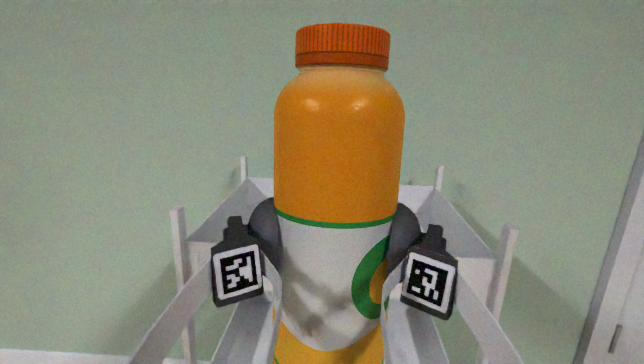

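move(blocking=false, base={"rotate_rad": 0.7146}, cameras=[])

wait(seconds=5, cameras=[])

move(blocking=false, base={"translate_m": 1.2}, joints={"lift_m": 1.02, "head_tilt_rad": -0.15}, cameras=[])

wait(seconds=10, cameras=[])

wait(seconds=4, cameras=[])

move(blocking=false, base={"translate_m": 0.647}, cameras=[])

wait(seconds=8, cameras=[])

move(blocking=false, base={"rotate_rad": 0.8634}, joints={"wrist_pitch_rad": 0.05}, cameras=[])

wait(seconds=5)

Scene clock: 120.10 s.
move: moving
base_odometry: x=-0.330 y=-0.880 heading=-0.130
turned_by_wheels: +0.096
turned_by_imu: +0.097
base_tilt: forward=+1.1 right=-0.2
lidar_m: 2.24 2.45 2.71 2.35 2.48 1.84 1.81 1.44 0.68 0.67 1.16 1.56
head_depth_mm: 919 968 1031 1100 1170 906 962 / 919 976 1035 1111 1157 907 991 / 927 978 1042 1116 1160 910 455 / 930 983 1045 1119 1167 913 450 / 932 989 1055 1134 1188 915 1025 / 936 996 1058 1134 1225 1300 1400 / 937 1000 1068 1140 1225 1325 1404
base_status: rotate_rad moving
joint_positions: lift_m=+0.780 arm_m=+0.000 wrist_yaw_rad=+0.000 wrist_pitch_rad=-0.075 wrist_roll_rad=+0.000 gripper_m=+0.035 head_pan_rad=-1.570 head_tilt_rad=-0.400
joint_status: not commanded
measured_speeds: translate_m=+0.000 rotate_rad=+0.370 lift_m=+0.000 arm_m=+0.000 wrist_yaw_rad=+0.000 wrist_pitch_rad=+0.000 wrist_roll_rad=+0.000 head_pan_rad=+0.000 head_tilt_rad=+0.000
motor_effort: left_wheel=-11.5(11.8) right_wheel=+12.1(12.1) lift_m=+21.6(23.0) arm_m=-23.6(25.4) wrist_yaw_rad=-0.9(1.6) wrist_pitch_rad=+14.4(14.8) wrist_roll_rad=-0.2(0.3) gripper_m=-9.0(10.0) head_pan_rad=-1.9(2.6) head_tilt_rad=+2.9(3.5)
hand_pose: x=-0.0214 y=-0.3987 z=+0.8755 quat_wxyz=(+0.707, +0.027, -0.706, -0.027) (m; base frame)
wrist_depth_mm: 852 827 805 138 755 734 717 / 893 871 852 134 766 757 748 / 941 908 881 132 787 788 768 / - 957 918 136 835 812 798 / - - 152 141 149 682 840 / - - 133 145 129 437 858 / - - - 151 - 461 905
pictures: none
No camera images: "cameras" was empty.

Scene clock: 121.87 s.
earlier move: done
base_odometry: x=-0.330 y=-0.880 heading=+0.488
turned_by_wheels: +0.619
turned_by_imu: +0.627
base_tilt: forward=+1.3 right=-0.2
lidar_m: 2.47 2.36 2.35 2.60 1.82 1.81 1.32 0.67 0.67 1.22 1.55 2.24
head_depth_mm: 979 1029 1083 1144 1209 1294 1352 / 1045 1103 1158 1241 1316 1405 1424 / 1123 1181 1261 1345 1442 1512 455 / 1198 1287 1375 1473 1584 1675 450 / 1298 1403 1497 1623 1778 1802 1469 / 1425 1534 1653 1811 1866 1856 1481 / 1583 1705 1866 2055 1742 1727 1488
base_status: done
joint_positions: lift_m=+0.780 arm_m=+0.000 wrist_yaw_rad=+0.000 wrist_pitch_rad=-0.075 wrist_roll_rad=+0.000 gripper_m=+0.035 head_pan_rad=-1.570 head_tilt_rad=-0.400
joint_status: not commanded
measured_speeds: all 0
on_its_own: wrist_pitch_rad is at rest, and its effort (+14.3) is outside its rest range (-8 to +12)
motor_effort: left_wheel=-7.4(12.5) right_wheel=+7.4(12.1) lift_m=+20.9(23.0) arm_m=-24.5(25.6) wrist_yaw_rad=-0.6(1.6) wrist_pitch_rad=+14.3(14.8) wrist_roll_rad=-0.2(0.4) gripper_m=-8.0(10.3) head_pan_rad=-1.7(3.5) head_tilt_rad=+2.7(3.5)
hand_pose: x=-0.0214 y=-0.3987 z=+0.8755 quat_wxyz=(+0.707, +0.027, -0.706, -0.027) (m; base frame)
wrist_depth_mm: - - - 150 906 770 663 / - - - 134 887 783 677 / - - - 132 881 814 689 / - - - 136 926 830 698 / - - 153 142 149 852 617 / - - 133 146 130 865 527 / - - - 152 - 834 694
wait: 1.77 of 5 s (the move ended)
pictures: none
No camera images: "cameras" was empty.

Scene clock: 122.37 s.
move: moving
base_odometry: x=-0.317 y=-0.873 heading=+0.488
turned_by_wheels: +0.000
turned_by_imu: +0.000
base_tilt: forward=+1.4 right=-0.4
lidar_m: 2.46 2.36 2.34 2.58 1.83 1.82 1.33 0.68 0.68 1.23 1.55 2.23
head_depth_mm: 1051 1064 1082 1100 1119 1139 1164 / 1131 1144 1166 1188 1204 1228 1247 / 1214 1238 1254 1285 1305 1338 1364 / 1319 1340 1373 1396 1433 1464 1494 / 1441 1476 1496 1554 1572 1620 1654 / 1574 1623 1661 1717 1748 1734 1739 / 1759 1817 1876 1907 1989 1857 1566
base_status: translate_m moving
joint_positions: lift_m=+0.805 arm_m=+0.000 wrist_yaw_rad=+0.000 wrist_pitch_rad=-0.076 wrist_roll_rad=+0.000 gripper_m=+0.035 head_pan_rad=-1.570 head_tilt_rad=-0.146
joint_status: lift_m moving; head_tilt_rad moving
measured_speeds: translate_m=+0.058 rotate_rad=+0.000 lift_m=+0.097 arm_m=+0.000 wrist_yaw_rad=+0.000 wrist_pitch_rad=+0.000 wrist_roll_rad=+0.000 head_pan_rad=+0.000 head_tilt_rad=+0.000
motor_effort: left_wheel=+4.8(6.4) right_wheel=+11.0(11.0) lift_m=+37.2(41.0) arm_m=-24.0(24.9) wrist_yaw_rad=-0.7(1.2) wrist_pitch_rad=+14.0(15.0) wrist_roll_rad=+0.0(0.3) gripper_m=-9.4(9.9) head_pan_rad=-1.3(2.8) head_tilt_rad=+6.2(8.2)
hand_pose: x=-0.0214 y=-0.3987 z=+0.9006 quat_wxyz=(+0.707, +0.027, -0.706, -0.027) (m; base frame)
wrist_depth_mm: - - - 138 888 777 668 / - - - 134 913 798 687 / - - - 132 899 812 703 / - - - 137 944 830 716 / - - 153 142 149 858 741 / - - 133 146 130 865 538 / - - - 152 - 871 420
pictures: none
No camera images: "cameras" was empty.

Scene clock: 132.37 s.
earlier move: moving
base_odometry: x=+0.560 y=-0.407 heading=+0.488
turned_by_wheels: +0.000
turned_by_imu: -0.003
base_tilt: forward=+1.3 right=-0.6
lidar_m: 1.66 2.03 1.79 1.88 2.61 2.59 1.61 1.44 1.48 1.49 1.85 1.34
head_depth_mm: 1685 1691 1737 1755 1795 1781 1558 / 1799 1827 1855 1893 1943 1899 - / 1940 1963 1997 2044 2034 352 - / 2083 2139 2208 2209 2212 358 - / 2228 2363 2372 2415 2454 2457 1972 / 2171 2208 2226 2261 2296 2313 1972 / 1972 2021 2041 2044 2077 2091 1978
base_status: translate_m moving
joint_positions: lift_m=+1.020 arm_m=+0.000 wrist_yaw_rad=+0.000 wrist_pitch_rad=-0.076 wrist_roll_rad=+0.000 gripper_m=+0.035 head_pan_rad=-1.570 head_tilt_rad=-0.150
joint_status: all done
measured_speeds: translate_m=+0.100 rotate_rad=+0.001 lift_m=+0.000 arm_m=+0.000 wrist_yaw_rad=+0.000 wrist_pitch_rad=+0.000 wrist_roll_rad=+0.000 head_pan_rad=+0.000 head_tilt_rad=+0.000
motor_effort: left_wheel=+4.9(7.6) right_wheel=+6.9(12.7) lift_m=+20.5(42.5) arm_m=-19.8(24.9) wrist_yaw_rad=-0.8(1.3) wrist_pitch_rad=+14.3(15.0) wrist_roll_rad=+0.1(0.6) gripper_m=-8.6(10.6) head_pan_rad=-2.0(3.3) head_tilt_rad=-2.9(8.2)
hand_pose: x=-0.0214 y=-0.3987 z=+1.1153 quat_wxyz=(+0.707, +0.027, -0.706, -0.027) (m; base frame)
wrist_depth_mm: - - - 149 - - - / - - - 134 - - - / - - - 132 - - - / - - - 137 - - - / - - 152 141 149 - - / - - 133 146 130 - - / - - - 152 - - -
wait: 10.00 s; no rest
pictures: none
No camera images: "cameras" was empty.

Scene clock: 135.00 s.
earlier move: done
base_odometry: x=+0.730 y=-0.317 heading=+0.488
turned_by_wheels: +0.000
turned_by_imu: -0.001
base_tilt: forward=+1.5 right=-0.2
lidar_m: 1.46 1.90 1.72 1.75 2.76 2.74 1.77 1.61 1.55 1.63 1.71 1.20
head_depth_mm: 1804 1837 1851 1886 1920 1888 1571 / 1931 1976 1979 2035 2088 2073 - / 2072 2117 2136 2203 2181 352 - / 2202 2310 2355 2410 2388 358 - / 2192 2261 2310 2331 2381 2354 1976 / 2020 2024 2060 2094 2091 2137 1969 / 1824 1849 1872 1879 1905 1909 1898
base_status: done
joint_positions: lift_m=+1.020 arm_m=+0.000 wrist_yaw_rad=+0.000 wrist_pitch_rad=-0.076 wrist_roll_rad=+0.000 gripper_m=+0.035 head_pan_rad=-1.570 head_tilt_rad=-0.150
joint_status: all done
measured_speeds: all 0
on_its_own: wrist_pitch_rad is at rest, and its effort (+14.5) is outside its rest range (-8 to +12)
motor_effort: left_wheel=-1.8(7.6) right_wheel=+8.7(12.7) lift_m=+20.7(42.5) arm_m=-18.7(24.9) wrist_yaw_rad=-0.5(1.3) wrist_pitch_rad=+14.5(15.0) wrist_roll_rad=-0.2(0.6) gripper_m=-9.6(10.6) head_pan_rad=-1.6(3.3) head_tilt_rad=-2.1(8.2)
hand_pose: x=-0.0214 y=-0.3987 z=+1.1153 quat_wxyz=(+0.707, +0.027, -0.706, -0.027) (m; base frame)
wrist_depth_mm: - - - 148 - - - / - - - 134 - - - / - - - 132 - - - / - - - 136 - - - / - - 153 141 149 - - / - - 133 146 130 - - / - - - 152 - - -
wait: 2.63 of 4 s (the move ended)
pictures: none
No camera images: "cameras" was empty.

Scene clock: 135.50 s.
move: moving
base_odometry: x=+0.743 y=-0.310 heading=+0.488
turned_by_wheels: +0.000
turned_by_imu: +0.000
base_tilt: forward=+1.7 right=-0.4
lidar_m: 1.45 1.89 1.72 1.73 2.77 2.75 1.78 1.62 1.55 1.64 1.70 1.19
head_depth_mm: 1800 1852 1866 1894 1918 1884 1582 / 1947 1970 2012 2050 2094 2082 - / 2067 2137 2140 2206 2204 351 - / 2216 2313 2347 2409 2396 358 - / 2172 2260 2298 2308 2349 2352 1946 / 1994 2017 2055 2079 2093 2125 1980 / 1818 1840 1854 1874 1888 1899 1876
base_status: translate_m moving
joint_positions: lift_m=+1.020 arm_m=+0.000 wrist_yaw_rad=+0.000 wrist_pitch_rad=-0.076 wrist_roll_rad=+0.000 gripper_m=+0.035 head_pan_rad=-1.570 head_tilt_rad=-0.150
joint_status: not commanded
measured_speeds: translate_m=+0.058 rotate_rad=+0.000 lift_m=+0.000 arm_m=+0.000 wrist_yaw_rad=+0.000 wrist_pitch_rad=+0.000 wrist_roll_rad=+0.000 head_pan_rad=+0.000 head_tilt_rad=+0.000
motor_effort: left_wheel=+3.8(5.3) right_wheel=+11.6(12.0) lift_m=+20.7(20.9) arm_m=-18.0(19.2) wrist_yaw_rad=-0.5(0.8) wrist_pitch_rad=+14.2(14.7) wrist_roll_rad=-0.3(0.4) gripper_m=-9.0(9.7) head_pan_rad=-0.5(2.1) head_tilt_rad=-2.2(3.1)
hand_pose: x=-0.0214 y=-0.3987 z=+1.1153 quat_wxyz=(+0.707, +0.027, -0.706, -0.027) (m; base frame)
wrist_depth_mm: - - - 149 - - - / - - - 134 - - - / - - - 132 - - - / - - - 136 - - - / - - 153 141 149 - - / - - 133 146 130 - - / - - - 151 - - -
pictures: none
No camera images: "cameras" was empty.

Scene clock: 142.60 s.
earlier move: done
base_odometry: x=+1.301 y=-0.014 heading=+0.488
turned_by_wheels: +0.000
turned_by_imu: -0.002
base_tilt: forward=+1.4 right=-0.2
lidar_m: 0.82 1.48 1.48 1.63 2.48 3.24 2.28 2.23 1.89 1.47 0.79 0.82
head_depth_mm: 2178 2256 2271 2338 2356 2425 2128 / 2233 2366 2404 2423 2498 2483 - / 2028 2057 2091 2130 2151 352 - / 1761 1803 1813 1846 1787 358 - / 1580 1599 1606 1633 1654 1665 1700 / 1413 1436 1448 1453 1485 1491 1510 / 731 741 757 766 784 796 811
base_status: done
joint_positions: lift_m=+1.020 arm_m=+0.000 wrist_yaw_rad=+0.000 wrist_pitch_rad=-0.076 wrist_roll_rad=+0.000 gripper_m=+0.035 head_pan_rad=-1.570 head_tilt_rad=-0.150
joint_status: not commanded
measured_speeds: all 0
on_its_own: wrist_pitch_rad is at rest, and its effort (+14.4) is outside its rest range (-8 to +12)
motor_effort: left_wheel=-1.6(6.7) right_wheel=+9.9(14.1) lift_m=+21.3(21.5) arm_m=-15.7(19.2) wrist_yaw_rad=-0.6(1.4) wrist_pitch_rad=+14.4(15.2) wrist_roll_rad=-0.2(0.5) gripper_m=-8.5(10.4) head_pan_rad=-1.0(2.1) head_tilt_rad=-2.1(3.1)
hand_pose: x=-0.0214 y=-0.3987 z=+1.1153 quat_wxyz=(+0.707, +0.027, -0.706, -0.027) (m; base frame)
wrist_depth_mm: 748 - - 149 - - - / 759 - - 134 - - - / 551 - - 132 - - - / 549 594 - 137 - - - / 490 541 151 141 149 - - / 819 - 133 146 130 - - / 831 816 - 152 - - -
wait: 7.10 of 8 s (the move ended)
pictures: none
No camera images: "cameras" was empty.

Scene clock: 143.10 s.
move: moving
base_odometry: x=+1.301 y=-0.014 heading=+0.584
turned_by_wheels: +0.096
turned_by_imu: +0.097
base_tilt: forward=+1.5 right=+0.0
lidar_m: 0.84 1.47 1.48 1.65 2.41 3.24 2.24 1.89 1.89 0.83 0.79 0.82
head_depth_mm: 2242 2315 2376 2357 2421 2439 2116 / 2025 2075 2112 2179 2196 2293 - / 1791 1831 1857 1880 1861 350 - / 1605 1631 1641 1670 372 350 - / 1447 1465 1490 1501 1524 1519 1565 / 755 762 776 791 804 816 839 / 797 821 805 872 875 828 971
base_status: rotate_rad moving
joint_positions: lift_m=+1.020 arm_m=+0.000 wrist_yaw_rad=+0.000 wrist_pitch_rad=-0.032 wrist_roll_rad=+0.000 gripper_m=+0.035 head_pan_rad=-1.570 head_tilt_rad=-0.150
joint_status: wrist_pitch_rad moving
measured_speeds: translate_m=+0.000 rotate_rad=+0.370 lift_m=+0.000 arm_m=+0.000 wrist_yaw_rad=+0.000 wrist_pitch_rad=+0.000 wrist_roll_rad=+0.000 head_pan_rad=+0.000 head_tilt_rad=+0.000
motor_effort: left_wheel=-10.2(10.6) right_wheel=+12.0(13.7) lift_m=+21.6(21.6) arm_m=-15.1(16.1) wrist_yaw_rad=-0.5(1.0) wrist_pitch_rad=+16.3(17.5) wrist_roll_rad=+0.1(0.4) gripper_m=-8.9(9.9) head_pan_rad=+0.1(1.5) head_tilt_rad=-2.1(2.9)
hand_pose: x=-0.0214 y=-0.4003 z=+1.1264 quat_wxyz=(+0.707, +0.012, -0.707, -0.012) (m; base frame)
wrist_depth_mm: 737 807 - 138 - - - / 753 842 - 134 - - - / 730 576 - 132 - - - / 617 592 632 137 - - - / 486 536 154 141 149 - - / 807 - 133 146 130 - - / 836 881 681 152 - - -
pictures: none
No camera images: "cameras" was empty.

Scene clock: 145.10 s.
earlier move: off_target
base_odometry: x=+1.301 y=-0.014 heading=+1.351
turned_by_wheels: +0.767
turned_by_imu: +0.776
base_tilt: forward=+1.3 right=-0.2
lidar_m: 1.48 1.53 1.65 3.24 3.25 2.23 1.89 1.71 0.83 0.79 0.82 1.53
head_depth_mm: 1058 785 1094 1119 931 753 1178 / 1063 1081 1077 1120 861 729 - / 1058 1077 1053 1125 712 351 - / 1068 1086 1031 1126 370 351 - / 1070 1086 1012 1123 948 733 1164 / 1068 1089 992 1129 965 769 1173 / 1072 1081 973 1116 731 729 1096
base_status: done
joint_positions: lift_m=+1.020 arm_m=+0.000 wrist_yaw_rad=+0.000 wrist_pitch_rad=-0.031 wrist_roll_rad=+0.000 gripper_m=+0.035 head_pan_rad=-1.570 head_tilt_rad=-0.150
joint_status: wrist_pitch_rad off_target (ended at -0.032, target +0.050)
measured_speeds: all 0
on_its_own: wrist_pitch_rad is at rest, and its effort (+15.3) is outside its rest range (-8 to +12)
motor_effort: left_wheel=-8.2(11.3) right_wheel=+7.7(13.7) lift_m=+21.5(21.6) arm_m=-15.2(16.5) wrist_yaw_rad=-0.9(1.1) wrist_pitch_rad=+15.3(17.5) wrist_roll_rad=-0.4(0.5) gripper_m=-9.6(9.9) head_pan_rad=+0.3(1.8) head_tilt_rad=-2.3(3.0)
hand_pose: x=-0.0214 y=-0.4003 z=+1.1267 quat_wxyz=(+0.707, +0.011, -0.707, -0.011) (m; base frame)
wrist_depth_mm: 490 589 855 820 818 808 - / 491 - - 134 841 836 - / 503 512 - 133 486 829 - / 554 543 708 137 499 558 - / - 535 154 141 149 544 522 / - - 133 145 130 485 475 / - - 899 151 882 106 -
wait: 2.00 of 5 s (the move ended)
pictures: head_camera (sideways), nav_camera (sideways), wrist_camera
camera_calibration:
head_camera: T_world_to_cam=[[0.014604, 0.0969982, -0.995177, 1.3105], [0.999887, -0.00491715, 0.0141938, -0.0227057], [-0.00351666, -0.995272, -0.0970591, 0.0843998], [0, 0, 0, 1]] pos_world=[0.00386143, -0.0432269, 1.31269]
nav_camera: T_world_to_cam=[[0.0462444, -0.105693, 0.993323, -1.25065], [-0.9981, -0.0454103, 0.0416351, 0.000936757], [0.0407065, -0.993361, -0.107592, 0.100985], [0, 0, 0, 1]] pos_world=[0.0546596, -0.0318268, 1.25312]
wrist_camera: T_world_to_cam=[[-0.998173, -0.0524697, 0.0299681, -0.0722445], [-0.0416219, 0.237509, -0.970493, 1.21786], [0.0438037, -0.969967, -0.239259, 0.0510981], [0, 0, 0, 1]] pos_world=[-0.0236609, -0.243482, 1.19632]

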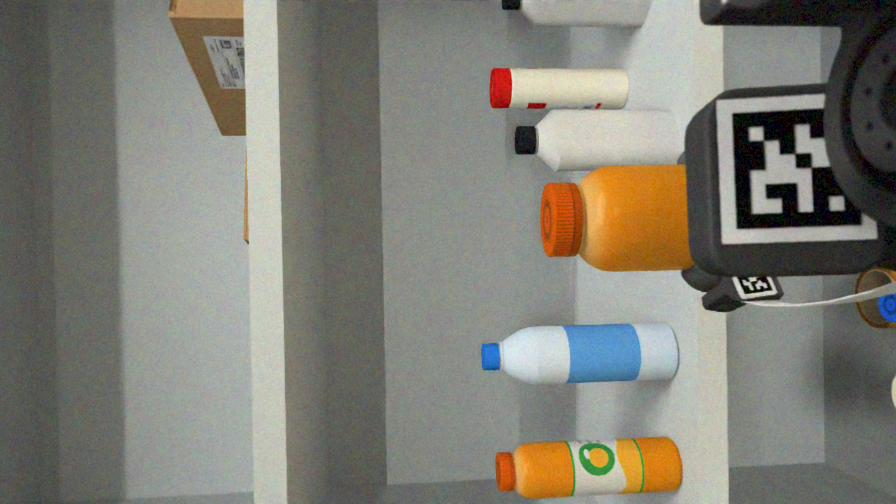

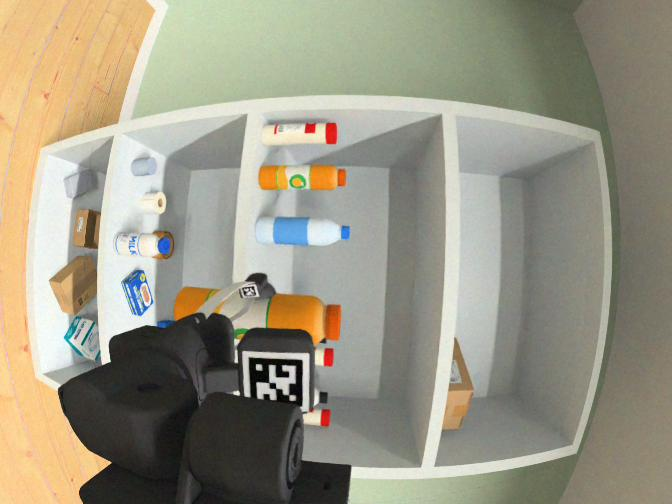

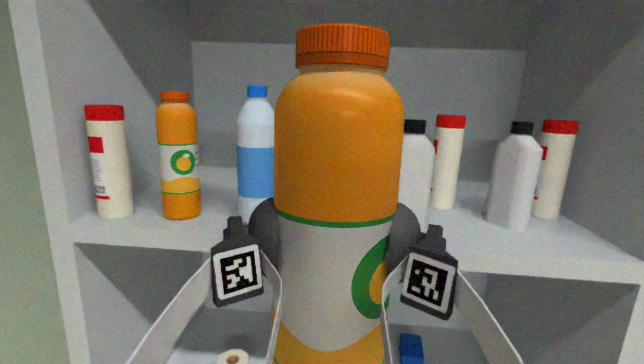

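move(blocking=false, base={"translate_m": 0.006}, cameras=[])

wait(seconds=2, cameras=["head_camera"])

move(blocking=false, joints={"arm_m": 0.484}, speeds={"arm_m": 0.1}, cameras=[])

wait(seconds=7, cameras=["head_camera","wrist_camera"])

move(blocking=false, joints={"lift_m": 0.97}, speeds={"lift_m": 0.03}, contact_limits={"lift_m": {"down": 13}}, cameras=[])

wait(seconds=4, cameras=["head_camera","wrist_camera"])

Scene clock: 146.20 s.
move: moving
base_odometry: x=+1.302 y=-0.008 heading=+1.351
turned_by_wheels: +0.000
turned_by_imu: +0.000
base_tilt: forward=+0.5 right=-0.3
lidar_m: 1.47 1.52 1.65 3.25 3.25 2.23 1.90 1.72 0.83 0.80 0.82 1.53
head_depth_mm: 1065 792 1103 1119 876 753 1180 / 1061 1078 1076 1121 736 728 - / 1068 1080 1054 1124 713 350 - / 1069 1085 1030 1126 371 350 - / 1068 1082 1010 1123 744 731 1169 / 1069 1081 991 1126 1044 771 1169 / 1071 1091 971 1126 730 732 1084
base_status: translate_m moving
joint_positions: lift_m=+1.020 arm_m=+0.000 wrist_yaw_rad=+0.000 wrist_pitch_rad=-0.031 wrist_roll_rad=+0.000 gripper_m=+0.035 head_pan_rad=-1.570 head_tilt_rad=-0.150
joint_status: not commanded
measured_speeds: all 0
motor_effort: left_wheel=+1.3(5.3) right_wheel=+6.4(9.9) lift_m=+21.5(21.6) arm_m=-16.0(16.6) wrist_yaw_rad=-0.7(0.8) wrist_pitch_rad=+15.2(16.2) wrist_roll_rad=-0.3(0.3) gripper_m=-8.2(9.6) head_pan_rad=+0.3(1.6) head_tilt_rad=-2.4(2.7)
hand_pose: x=-0.0214 y=-0.4003 z=+1.1267 quat_wxyz=(+0.707, +0.011, -0.707, -0.011) (m; base frame)
wrist_depth_mm: 479 579 862 138 816 815 - / 485 554 - 134 849 821 - / 510 519 - 132 489 631 - / 546 541 646 137 501 568 - / - 525 153 141 149 552 519 / - - 133 146 130 484 473 / - - 899 152 907 107 -
pictures: none
No camera images: "cameras" was empty.

Scene clock: 146.43 s.
earlier move: done
base_odometry: x=+1.302 y=-0.008 heading=+1.351
turned_by_wheels: +0.000
turned_by_imu: +0.000
base_tilt: forward=+1.4 right=+0.0
lidar_m: 1.47 1.52 1.65 3.23 3.26 2.23 1.89 1.72 0.83 0.79 0.82 1.53
head_depth_mm: 1063 792 1097 1124 873 751 1185 / 1064 1079 1074 1126 734 727 - / 1064 1081 1051 1129 714 351 - / 1064 1084 1034 1125 369 350 - / 1063 1084 1010 1123 741 732 1167 / 1067 1092 990 1129 1042 770 1174 / 1067 1084 972 1124 730 733 1086
base_status: done
joint_positions: lift_m=+1.020 arm_m=+0.000 wrist_yaw_rad=+0.000 wrist_pitch_rad=-0.031 wrist_roll_rad=+0.000 gripper_m=+0.035 head_pan_rad=-1.570 head_tilt_rad=-0.150
joint_status: not commanded
measured_speeds: all 0
on_its_own: wrist_pitch_rad is at rest, and its effort (+14.7) is outside its rest range (-8 to +12)
motor_effort: left_wheel=+1.5(5.3) right_wheel=+5.9(9.9) lift_m=+21.4(21.6) arm_m=-16.8(16.8) wrist_yaw_rad=-0.3(0.8) wrist_pitch_rad=+14.7(16.2) wrist_roll_rad=+0.0(0.3) gripper_m=-8.4(9.6) head_pan_rad=-0.1(1.6) head_tilt_rad=-2.1(2.7)
hand_pose: x=-0.0214 y=-0.4003 z=+1.1267 quat_wxyz=(+0.707, +0.011, -0.707, -0.011) (m; base frame)
wrist_depth_mm: 479 579 856 148 825 803 - / 483 564 - 134 831 833 - / 512 516 - 132 482 622 - / 543 534 654 137 503 561 - / - 527 152 141 149 551 522 / - - 133 146 130 486 470 / - - 903 152 913 106 -
wait: 0.23 of 2 s (the move ended)
pictures: head_camera (sideways)
camera_calibration:
head_camera: T_world_to_cam=[[0.014604, 0.0969982, -0.995177, 1.3105], [0.999887, -0.00491715, 0.0141938, -0.0227057], [-0.00351666, -0.995272, -0.0970591, 0.0843998], [0, 0, 0, 1]] pos_world=[0.00386143, -0.0432269, 1.31269]

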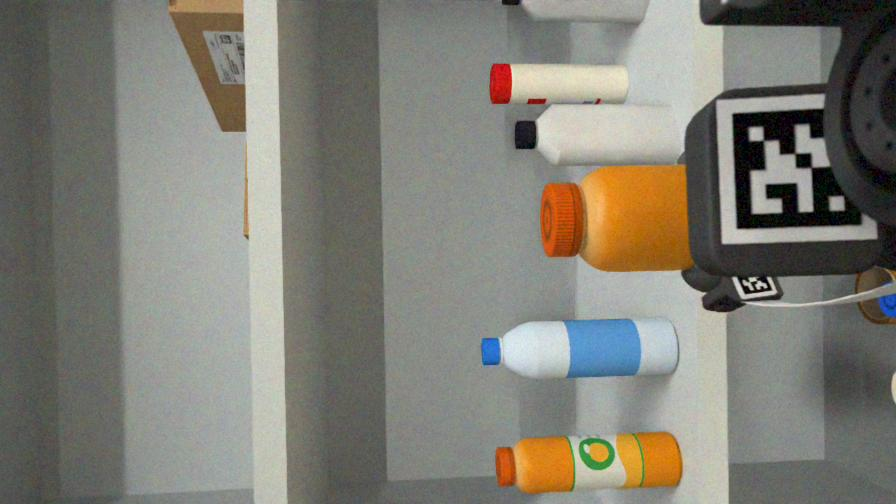

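Scene clock: 146.93 s.
move: moving
base_odometry: x=+1.302 y=-0.008 heading=+1.351
turned_by_wheels: +0.000
turned_by_imu: +0.000
base_tilt: forward=+1.4 right=-0.2
lidar_m: 1.47 1.52 1.65 3.24 3.28 2.23 1.90 1.71 0.83 0.79 0.82 1.53
head_depth_mm: 1069 793 1099 1126 878 800 - / 1067 1079 1075 1118 735 738 - / 1063 1077 1050 1123 715 - - / 1064 1081 1033 1125 379 367 - / 1071 1086 1011 1119 744 730 1168 / 1070 1086 991 1131 1048 769 1175 / 1073 1083 972 1121 726 729 1083
base_status: not commanded
joint_positions: lift_m=+1.020 arm_m=+0.018 wrist_yaw_rad=+0.000 wrist_pitch_rad=-0.031 wrist_roll_rad=+0.000 gripper_m=+0.035 head_pan_rad=-1.570 head_tilt_rad=-0.150
joint_status: arm_m moving
measured_speeds: translate_m=+0.000 rotate_rad=+0.000 lift_m=+0.000 arm_m=+0.068 wrist_yaw_rad=+0.000 wrist_pitch_rad=+0.000 wrist_roll_rad=+0.000 head_pan_rad=+0.000 head_tilt_rad=+0.000
motor_effort: left_wheel=+1.2(1.6) right_wheel=+6.0(6.8) lift_m=+21.4(21.6) arm_m=+24.5(26.5) wrist_yaw_rad=-0.9(1.0) wrist_pitch_rad=+15.3(15.8) wrist_roll_rad=-0.1(0.3) gripper_m=-9.5(10.3) head_pan_rad=-0.3(1.5) head_tilt_rad=-2.1(2.7)
hand_pose: x=-0.0214 y=-0.4180 z=+1.1267 quat_wxyz=(+0.707, +0.011, -0.707, -0.011) (m; base frame)
wrist_depth_mm: 479 578 841 801 810 800 - / 482 567 - 135 824 818 - / 488 498 - 133 480 839 - / 524 520 710 137 484 546 - / 548 528 154 141 149 544 516 / - - 133 146 130 467 462 / - - 897 151 918 106 -
pictures: none
No camera images: "cameras" was empty.

Scene clock: 152.27 s.
earlier move: done
base_odometry: x=+1.302 y=-0.008 heading=+1.351
turned_by_wheels: +0.000
turned_by_imu: -0.002
base_tilt: forward=+1.4 right=-0.1
lidar_m: 1.47 1.53 1.65 3.25 3.26 2.23 1.90 1.71 0.83 0.79 0.82 1.53
head_depth_mm: 1059 791 1095 1119 309 752 1157 / 1066 1075 1084 1117 547 726 1153 / 1063 1080 1062 1112 579 758 1158 / 1067 1087 1036 1114 816 763 1164 / 1068 1084 1018 1125 743 731 1168 / 1068 1085 999 1125 1047 768 1170 / 1070 1082 980 1117 726 731 1085
base_status: not commanded
joint_positions: lift_m=+1.020 arm_m=+0.484 wrist_yaw_rad=+0.000 wrist_pitch_rad=-0.031 wrist_roll_rad=+0.000 gripper_m=+0.035 head_pan_rad=-1.570 head_tilt_rad=-0.150
joint_status: all done
measured_speeds: all 0
on_its_own: wrist_pitch_rad is at rest, and its effort (+15.1) is outside its rest range (-8 to +12)
motor_effort: left_wheel=+1.3(1.8) right_wheel=+6.1(7.0) lift_m=+21.8(22.0) arm_m=+24.1(26.5) wrist_yaw_rad=-0.2(1.2) wrist_pitch_rad=+15.1(16.0) wrist_roll_rad=-0.3(0.6) gripper_m=-9.0(10.4) head_pan_rad=-1.0(2.1) head_tilt_rad=-2.0(2.7)
hand_pose: x=-0.0214 y=-0.8844 z=+1.1268 quat_wxyz=(+0.707, +0.011, -0.707, -0.011) (m; base frame)
wrist_depth_mm: 425 418 408 150 395 386 375 / 436 430 421 134 401 398 389 / 454 446 441 133 414 413 403 / 469 466 457 137 431 427 419 / 445 480 153 141 149 443 434 / 356 376 133 146 130 389 394 / 285 267 292 152 287 293 295
wait: 5.33 of 7 s (the move ended)
pictures: head_camera (sideways), wrist_camera
camera_calibration:
head_camera: T_world_to_cam=[[0.0146037, 0.0970972, -0.995168, 1.31049], [0.999887, -0.00491856, 0.0141931, -0.0227048], [-0.00351669, -0.995263, -0.0971581, 0.0845303], [0, 0, 0, 1]] pos_world=[0.00386143, -0.0432267, 1.31269]
wrist_camera: T_world_to_cam=[[-0.998173, -0.0524598, 0.0299866, -0.0976577], [-0.0416237, 0.237203, -0.970568, 1.33278], [0.0438029, -0.970043, -0.238953, -0.418763], [0, 0, 0, 1]] pos_world=[-0.0236609, -0.727481, 1.19642]

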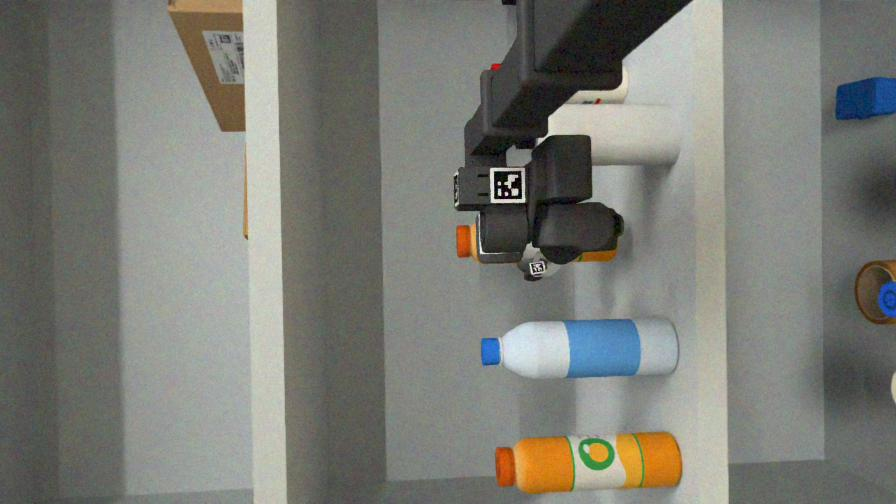

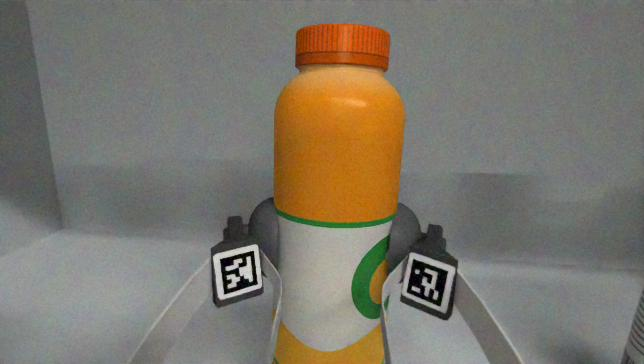

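Scene clock: 152.77 s.
move: moving
base_odometry: x=+1.302 y=-0.008 heading=+1.351
turned_by_wheels: +0.000
turned_by_imu: +0.000
base_tilt: forward=+1.4 right=-0.2
lidar_m: 1.47 1.53 1.66 3.23 3.24 2.23 1.90 1.72 0.83 0.79 0.82 1.53
head_depth_mm: 1067 792 1100 1118 320 754 1151 / 1060 1076 1086 1117 451 727 1155 / 1071 1085 1063 1116 577 758 1161 / 1062 1086 1034 1121 821 759 1165 / 1066 1088 1014 1119 741 733 1165 / 1067 1085 996 1130 1042 769 1177 / 1071 1086 974 1120 726 732 1082
base_status: not commanded
joint_positions: lift_m=+1.007 arm_m=+0.484 wrist_yaw_rad=+0.000 wrist_pitch_rad=-0.030 wrist_roll_rad=+0.000 gripper_m=+0.035 head_pan_rad=-1.570 head_tilt_rad=-0.150
joint_status: lift_m moving
measured_speeds: translate_m=+0.000 rotate_rad=+0.000 lift_m=-0.030 arm_m=+0.000 wrist_yaw_rad=+0.000 wrist_pitch_rad=+0.000 wrist_roll_rad=+0.000 head_pan_rad=+0.000 head_tilt_rad=+0.000
motor_effort: left_wheel=+1.0(1.6) right_wheel=+6.7(6.7) lift_m=+19.5(23.2) arm_m=+24.7(24.8) wrist_yaw_rad=-0.7(1.1) wrist_pitch_rad=+14.6(16.1) wrist_roll_rad=+0.0(0.3) gripper_m=-8.1(9.2) head_pan_rad=+0.6(1.2) head_tilt_rad=-1.7(2.3)
contact_limits: lift_m down 13 (down: maximum 72; up: maximum 65)
hand_pose: x=-0.0214 y=-0.8844 z=+1.1141 quat_wxyz=(+0.707, +0.011, -0.707, -0.011) (m; base frame)
wrist_depth_mm: 430 416 408 150 394 383 378 / 438 431 421 134 403 396 388 / 454 451 441 132 411 411 403 / 465 470 458 137 429 427 415 / 446 462 152 141 149 439 432 / 338 341 133 146 130 370 373 / 270 252 274 152 272 276 290
pictures: none
No camera images: "cameras" was empty.

Scene clock: 154.37 s.
earlier move: done
base_odometry: x=+1.302 y=-0.008 heading=+1.351
turned_by_wheels: +0.000
turned_by_imu: +0.000
base_tilt: forward=+1.3 right=-0.3
lidar_m: 1.47 1.52 1.65 3.24 3.26 2.24 1.89 1.72 0.83 0.79 0.82 1.53
head_depth_mm: 1065 790 1097 1123 822 306 1152 / 1066 1077 1077 1123 466 709 1153 / 1066 1080 1055 1121 571 721 1157 / 1064 1079 1034 1119 667 718 1162 / 1065 1087 1010 1122 743 732 1161 / 1063 1090 993 1128 1042 768 1170 / 1069 1087 973 1120 727 731 1083
base_status: not commanded
joint_positions: lift_m=+0.970 arm_m=+0.484 wrist_yaw_rad=+0.000 wrist_pitch_rad=+0.040 wrist_roll_rad=+0.000 gripper_m=+0.035 head_pan_rad=-1.570 head_tilt_rad=-0.150
joint_status: all done
measured_speeds: all 0
on_its_own: wrist_pitch_rad moved +0.070 to your old target +0.050
motor_effort: left_wheel=+1.1(1.7) right_wheel=+6.5(6.9) lift_m=+15.8(24.6) arm_m=+24.2(25.4) wrist_yaw_rad=-1.0(1.1) wrist_pitch_rad=+1.6(16.1) wrist_roll_rad=+0.0(0.4) gripper_m=-8.1(10.2) head_pan_rad=+0.8(1.2) head_tilt_rad=-2.1(2.5)
contact_limits: lift_m down 13 (down: maximum 72; up: maximum 65)
hand_pose: x=-0.0214 y=-0.8860 z=+1.0949 quat_wxyz=(+0.707, -0.014, -0.707, +0.014) (m; base frame)
wrist_depth_mm: 433 427 419 402 399 394 385 / 448 441 426 135 411 401 396 / 457 449 440 134 416 413 401 / 462 462 454 137 430 424 415 / 449 463 153 142 150 432 426 / 322 346 133 145 130 359 368 / 249 233 254 150 251 258 273
wait: 1.60 of 4 s (the move ended)
pictures: head_camera (sideways), wrist_camera
camera_calibration:
head_camera: T_world_to_cam=[[0.0146037, 0.0970972, -0.995168, 1.31049], [0.999887, -0.00491856, 0.0141931, -0.0227048], [-0.00351669, -0.995263, -0.0971581, 0.0845303], [0, 0, 0, 1]] pos_world=[0.00386143, -0.0432267, 1.31269]
wrist_camera: T_world_to_cam=[[-0.998168, -0.0503028, 0.0336063, -0.0988192], [-0.0416216, 0.167897, -0.984926, 1.25654], [0.0439021, -0.98452, -0.169683, -0.51656], [0, 0, 0, 1]] pos_world=[-0.023661, -0.724504, 1.15327]

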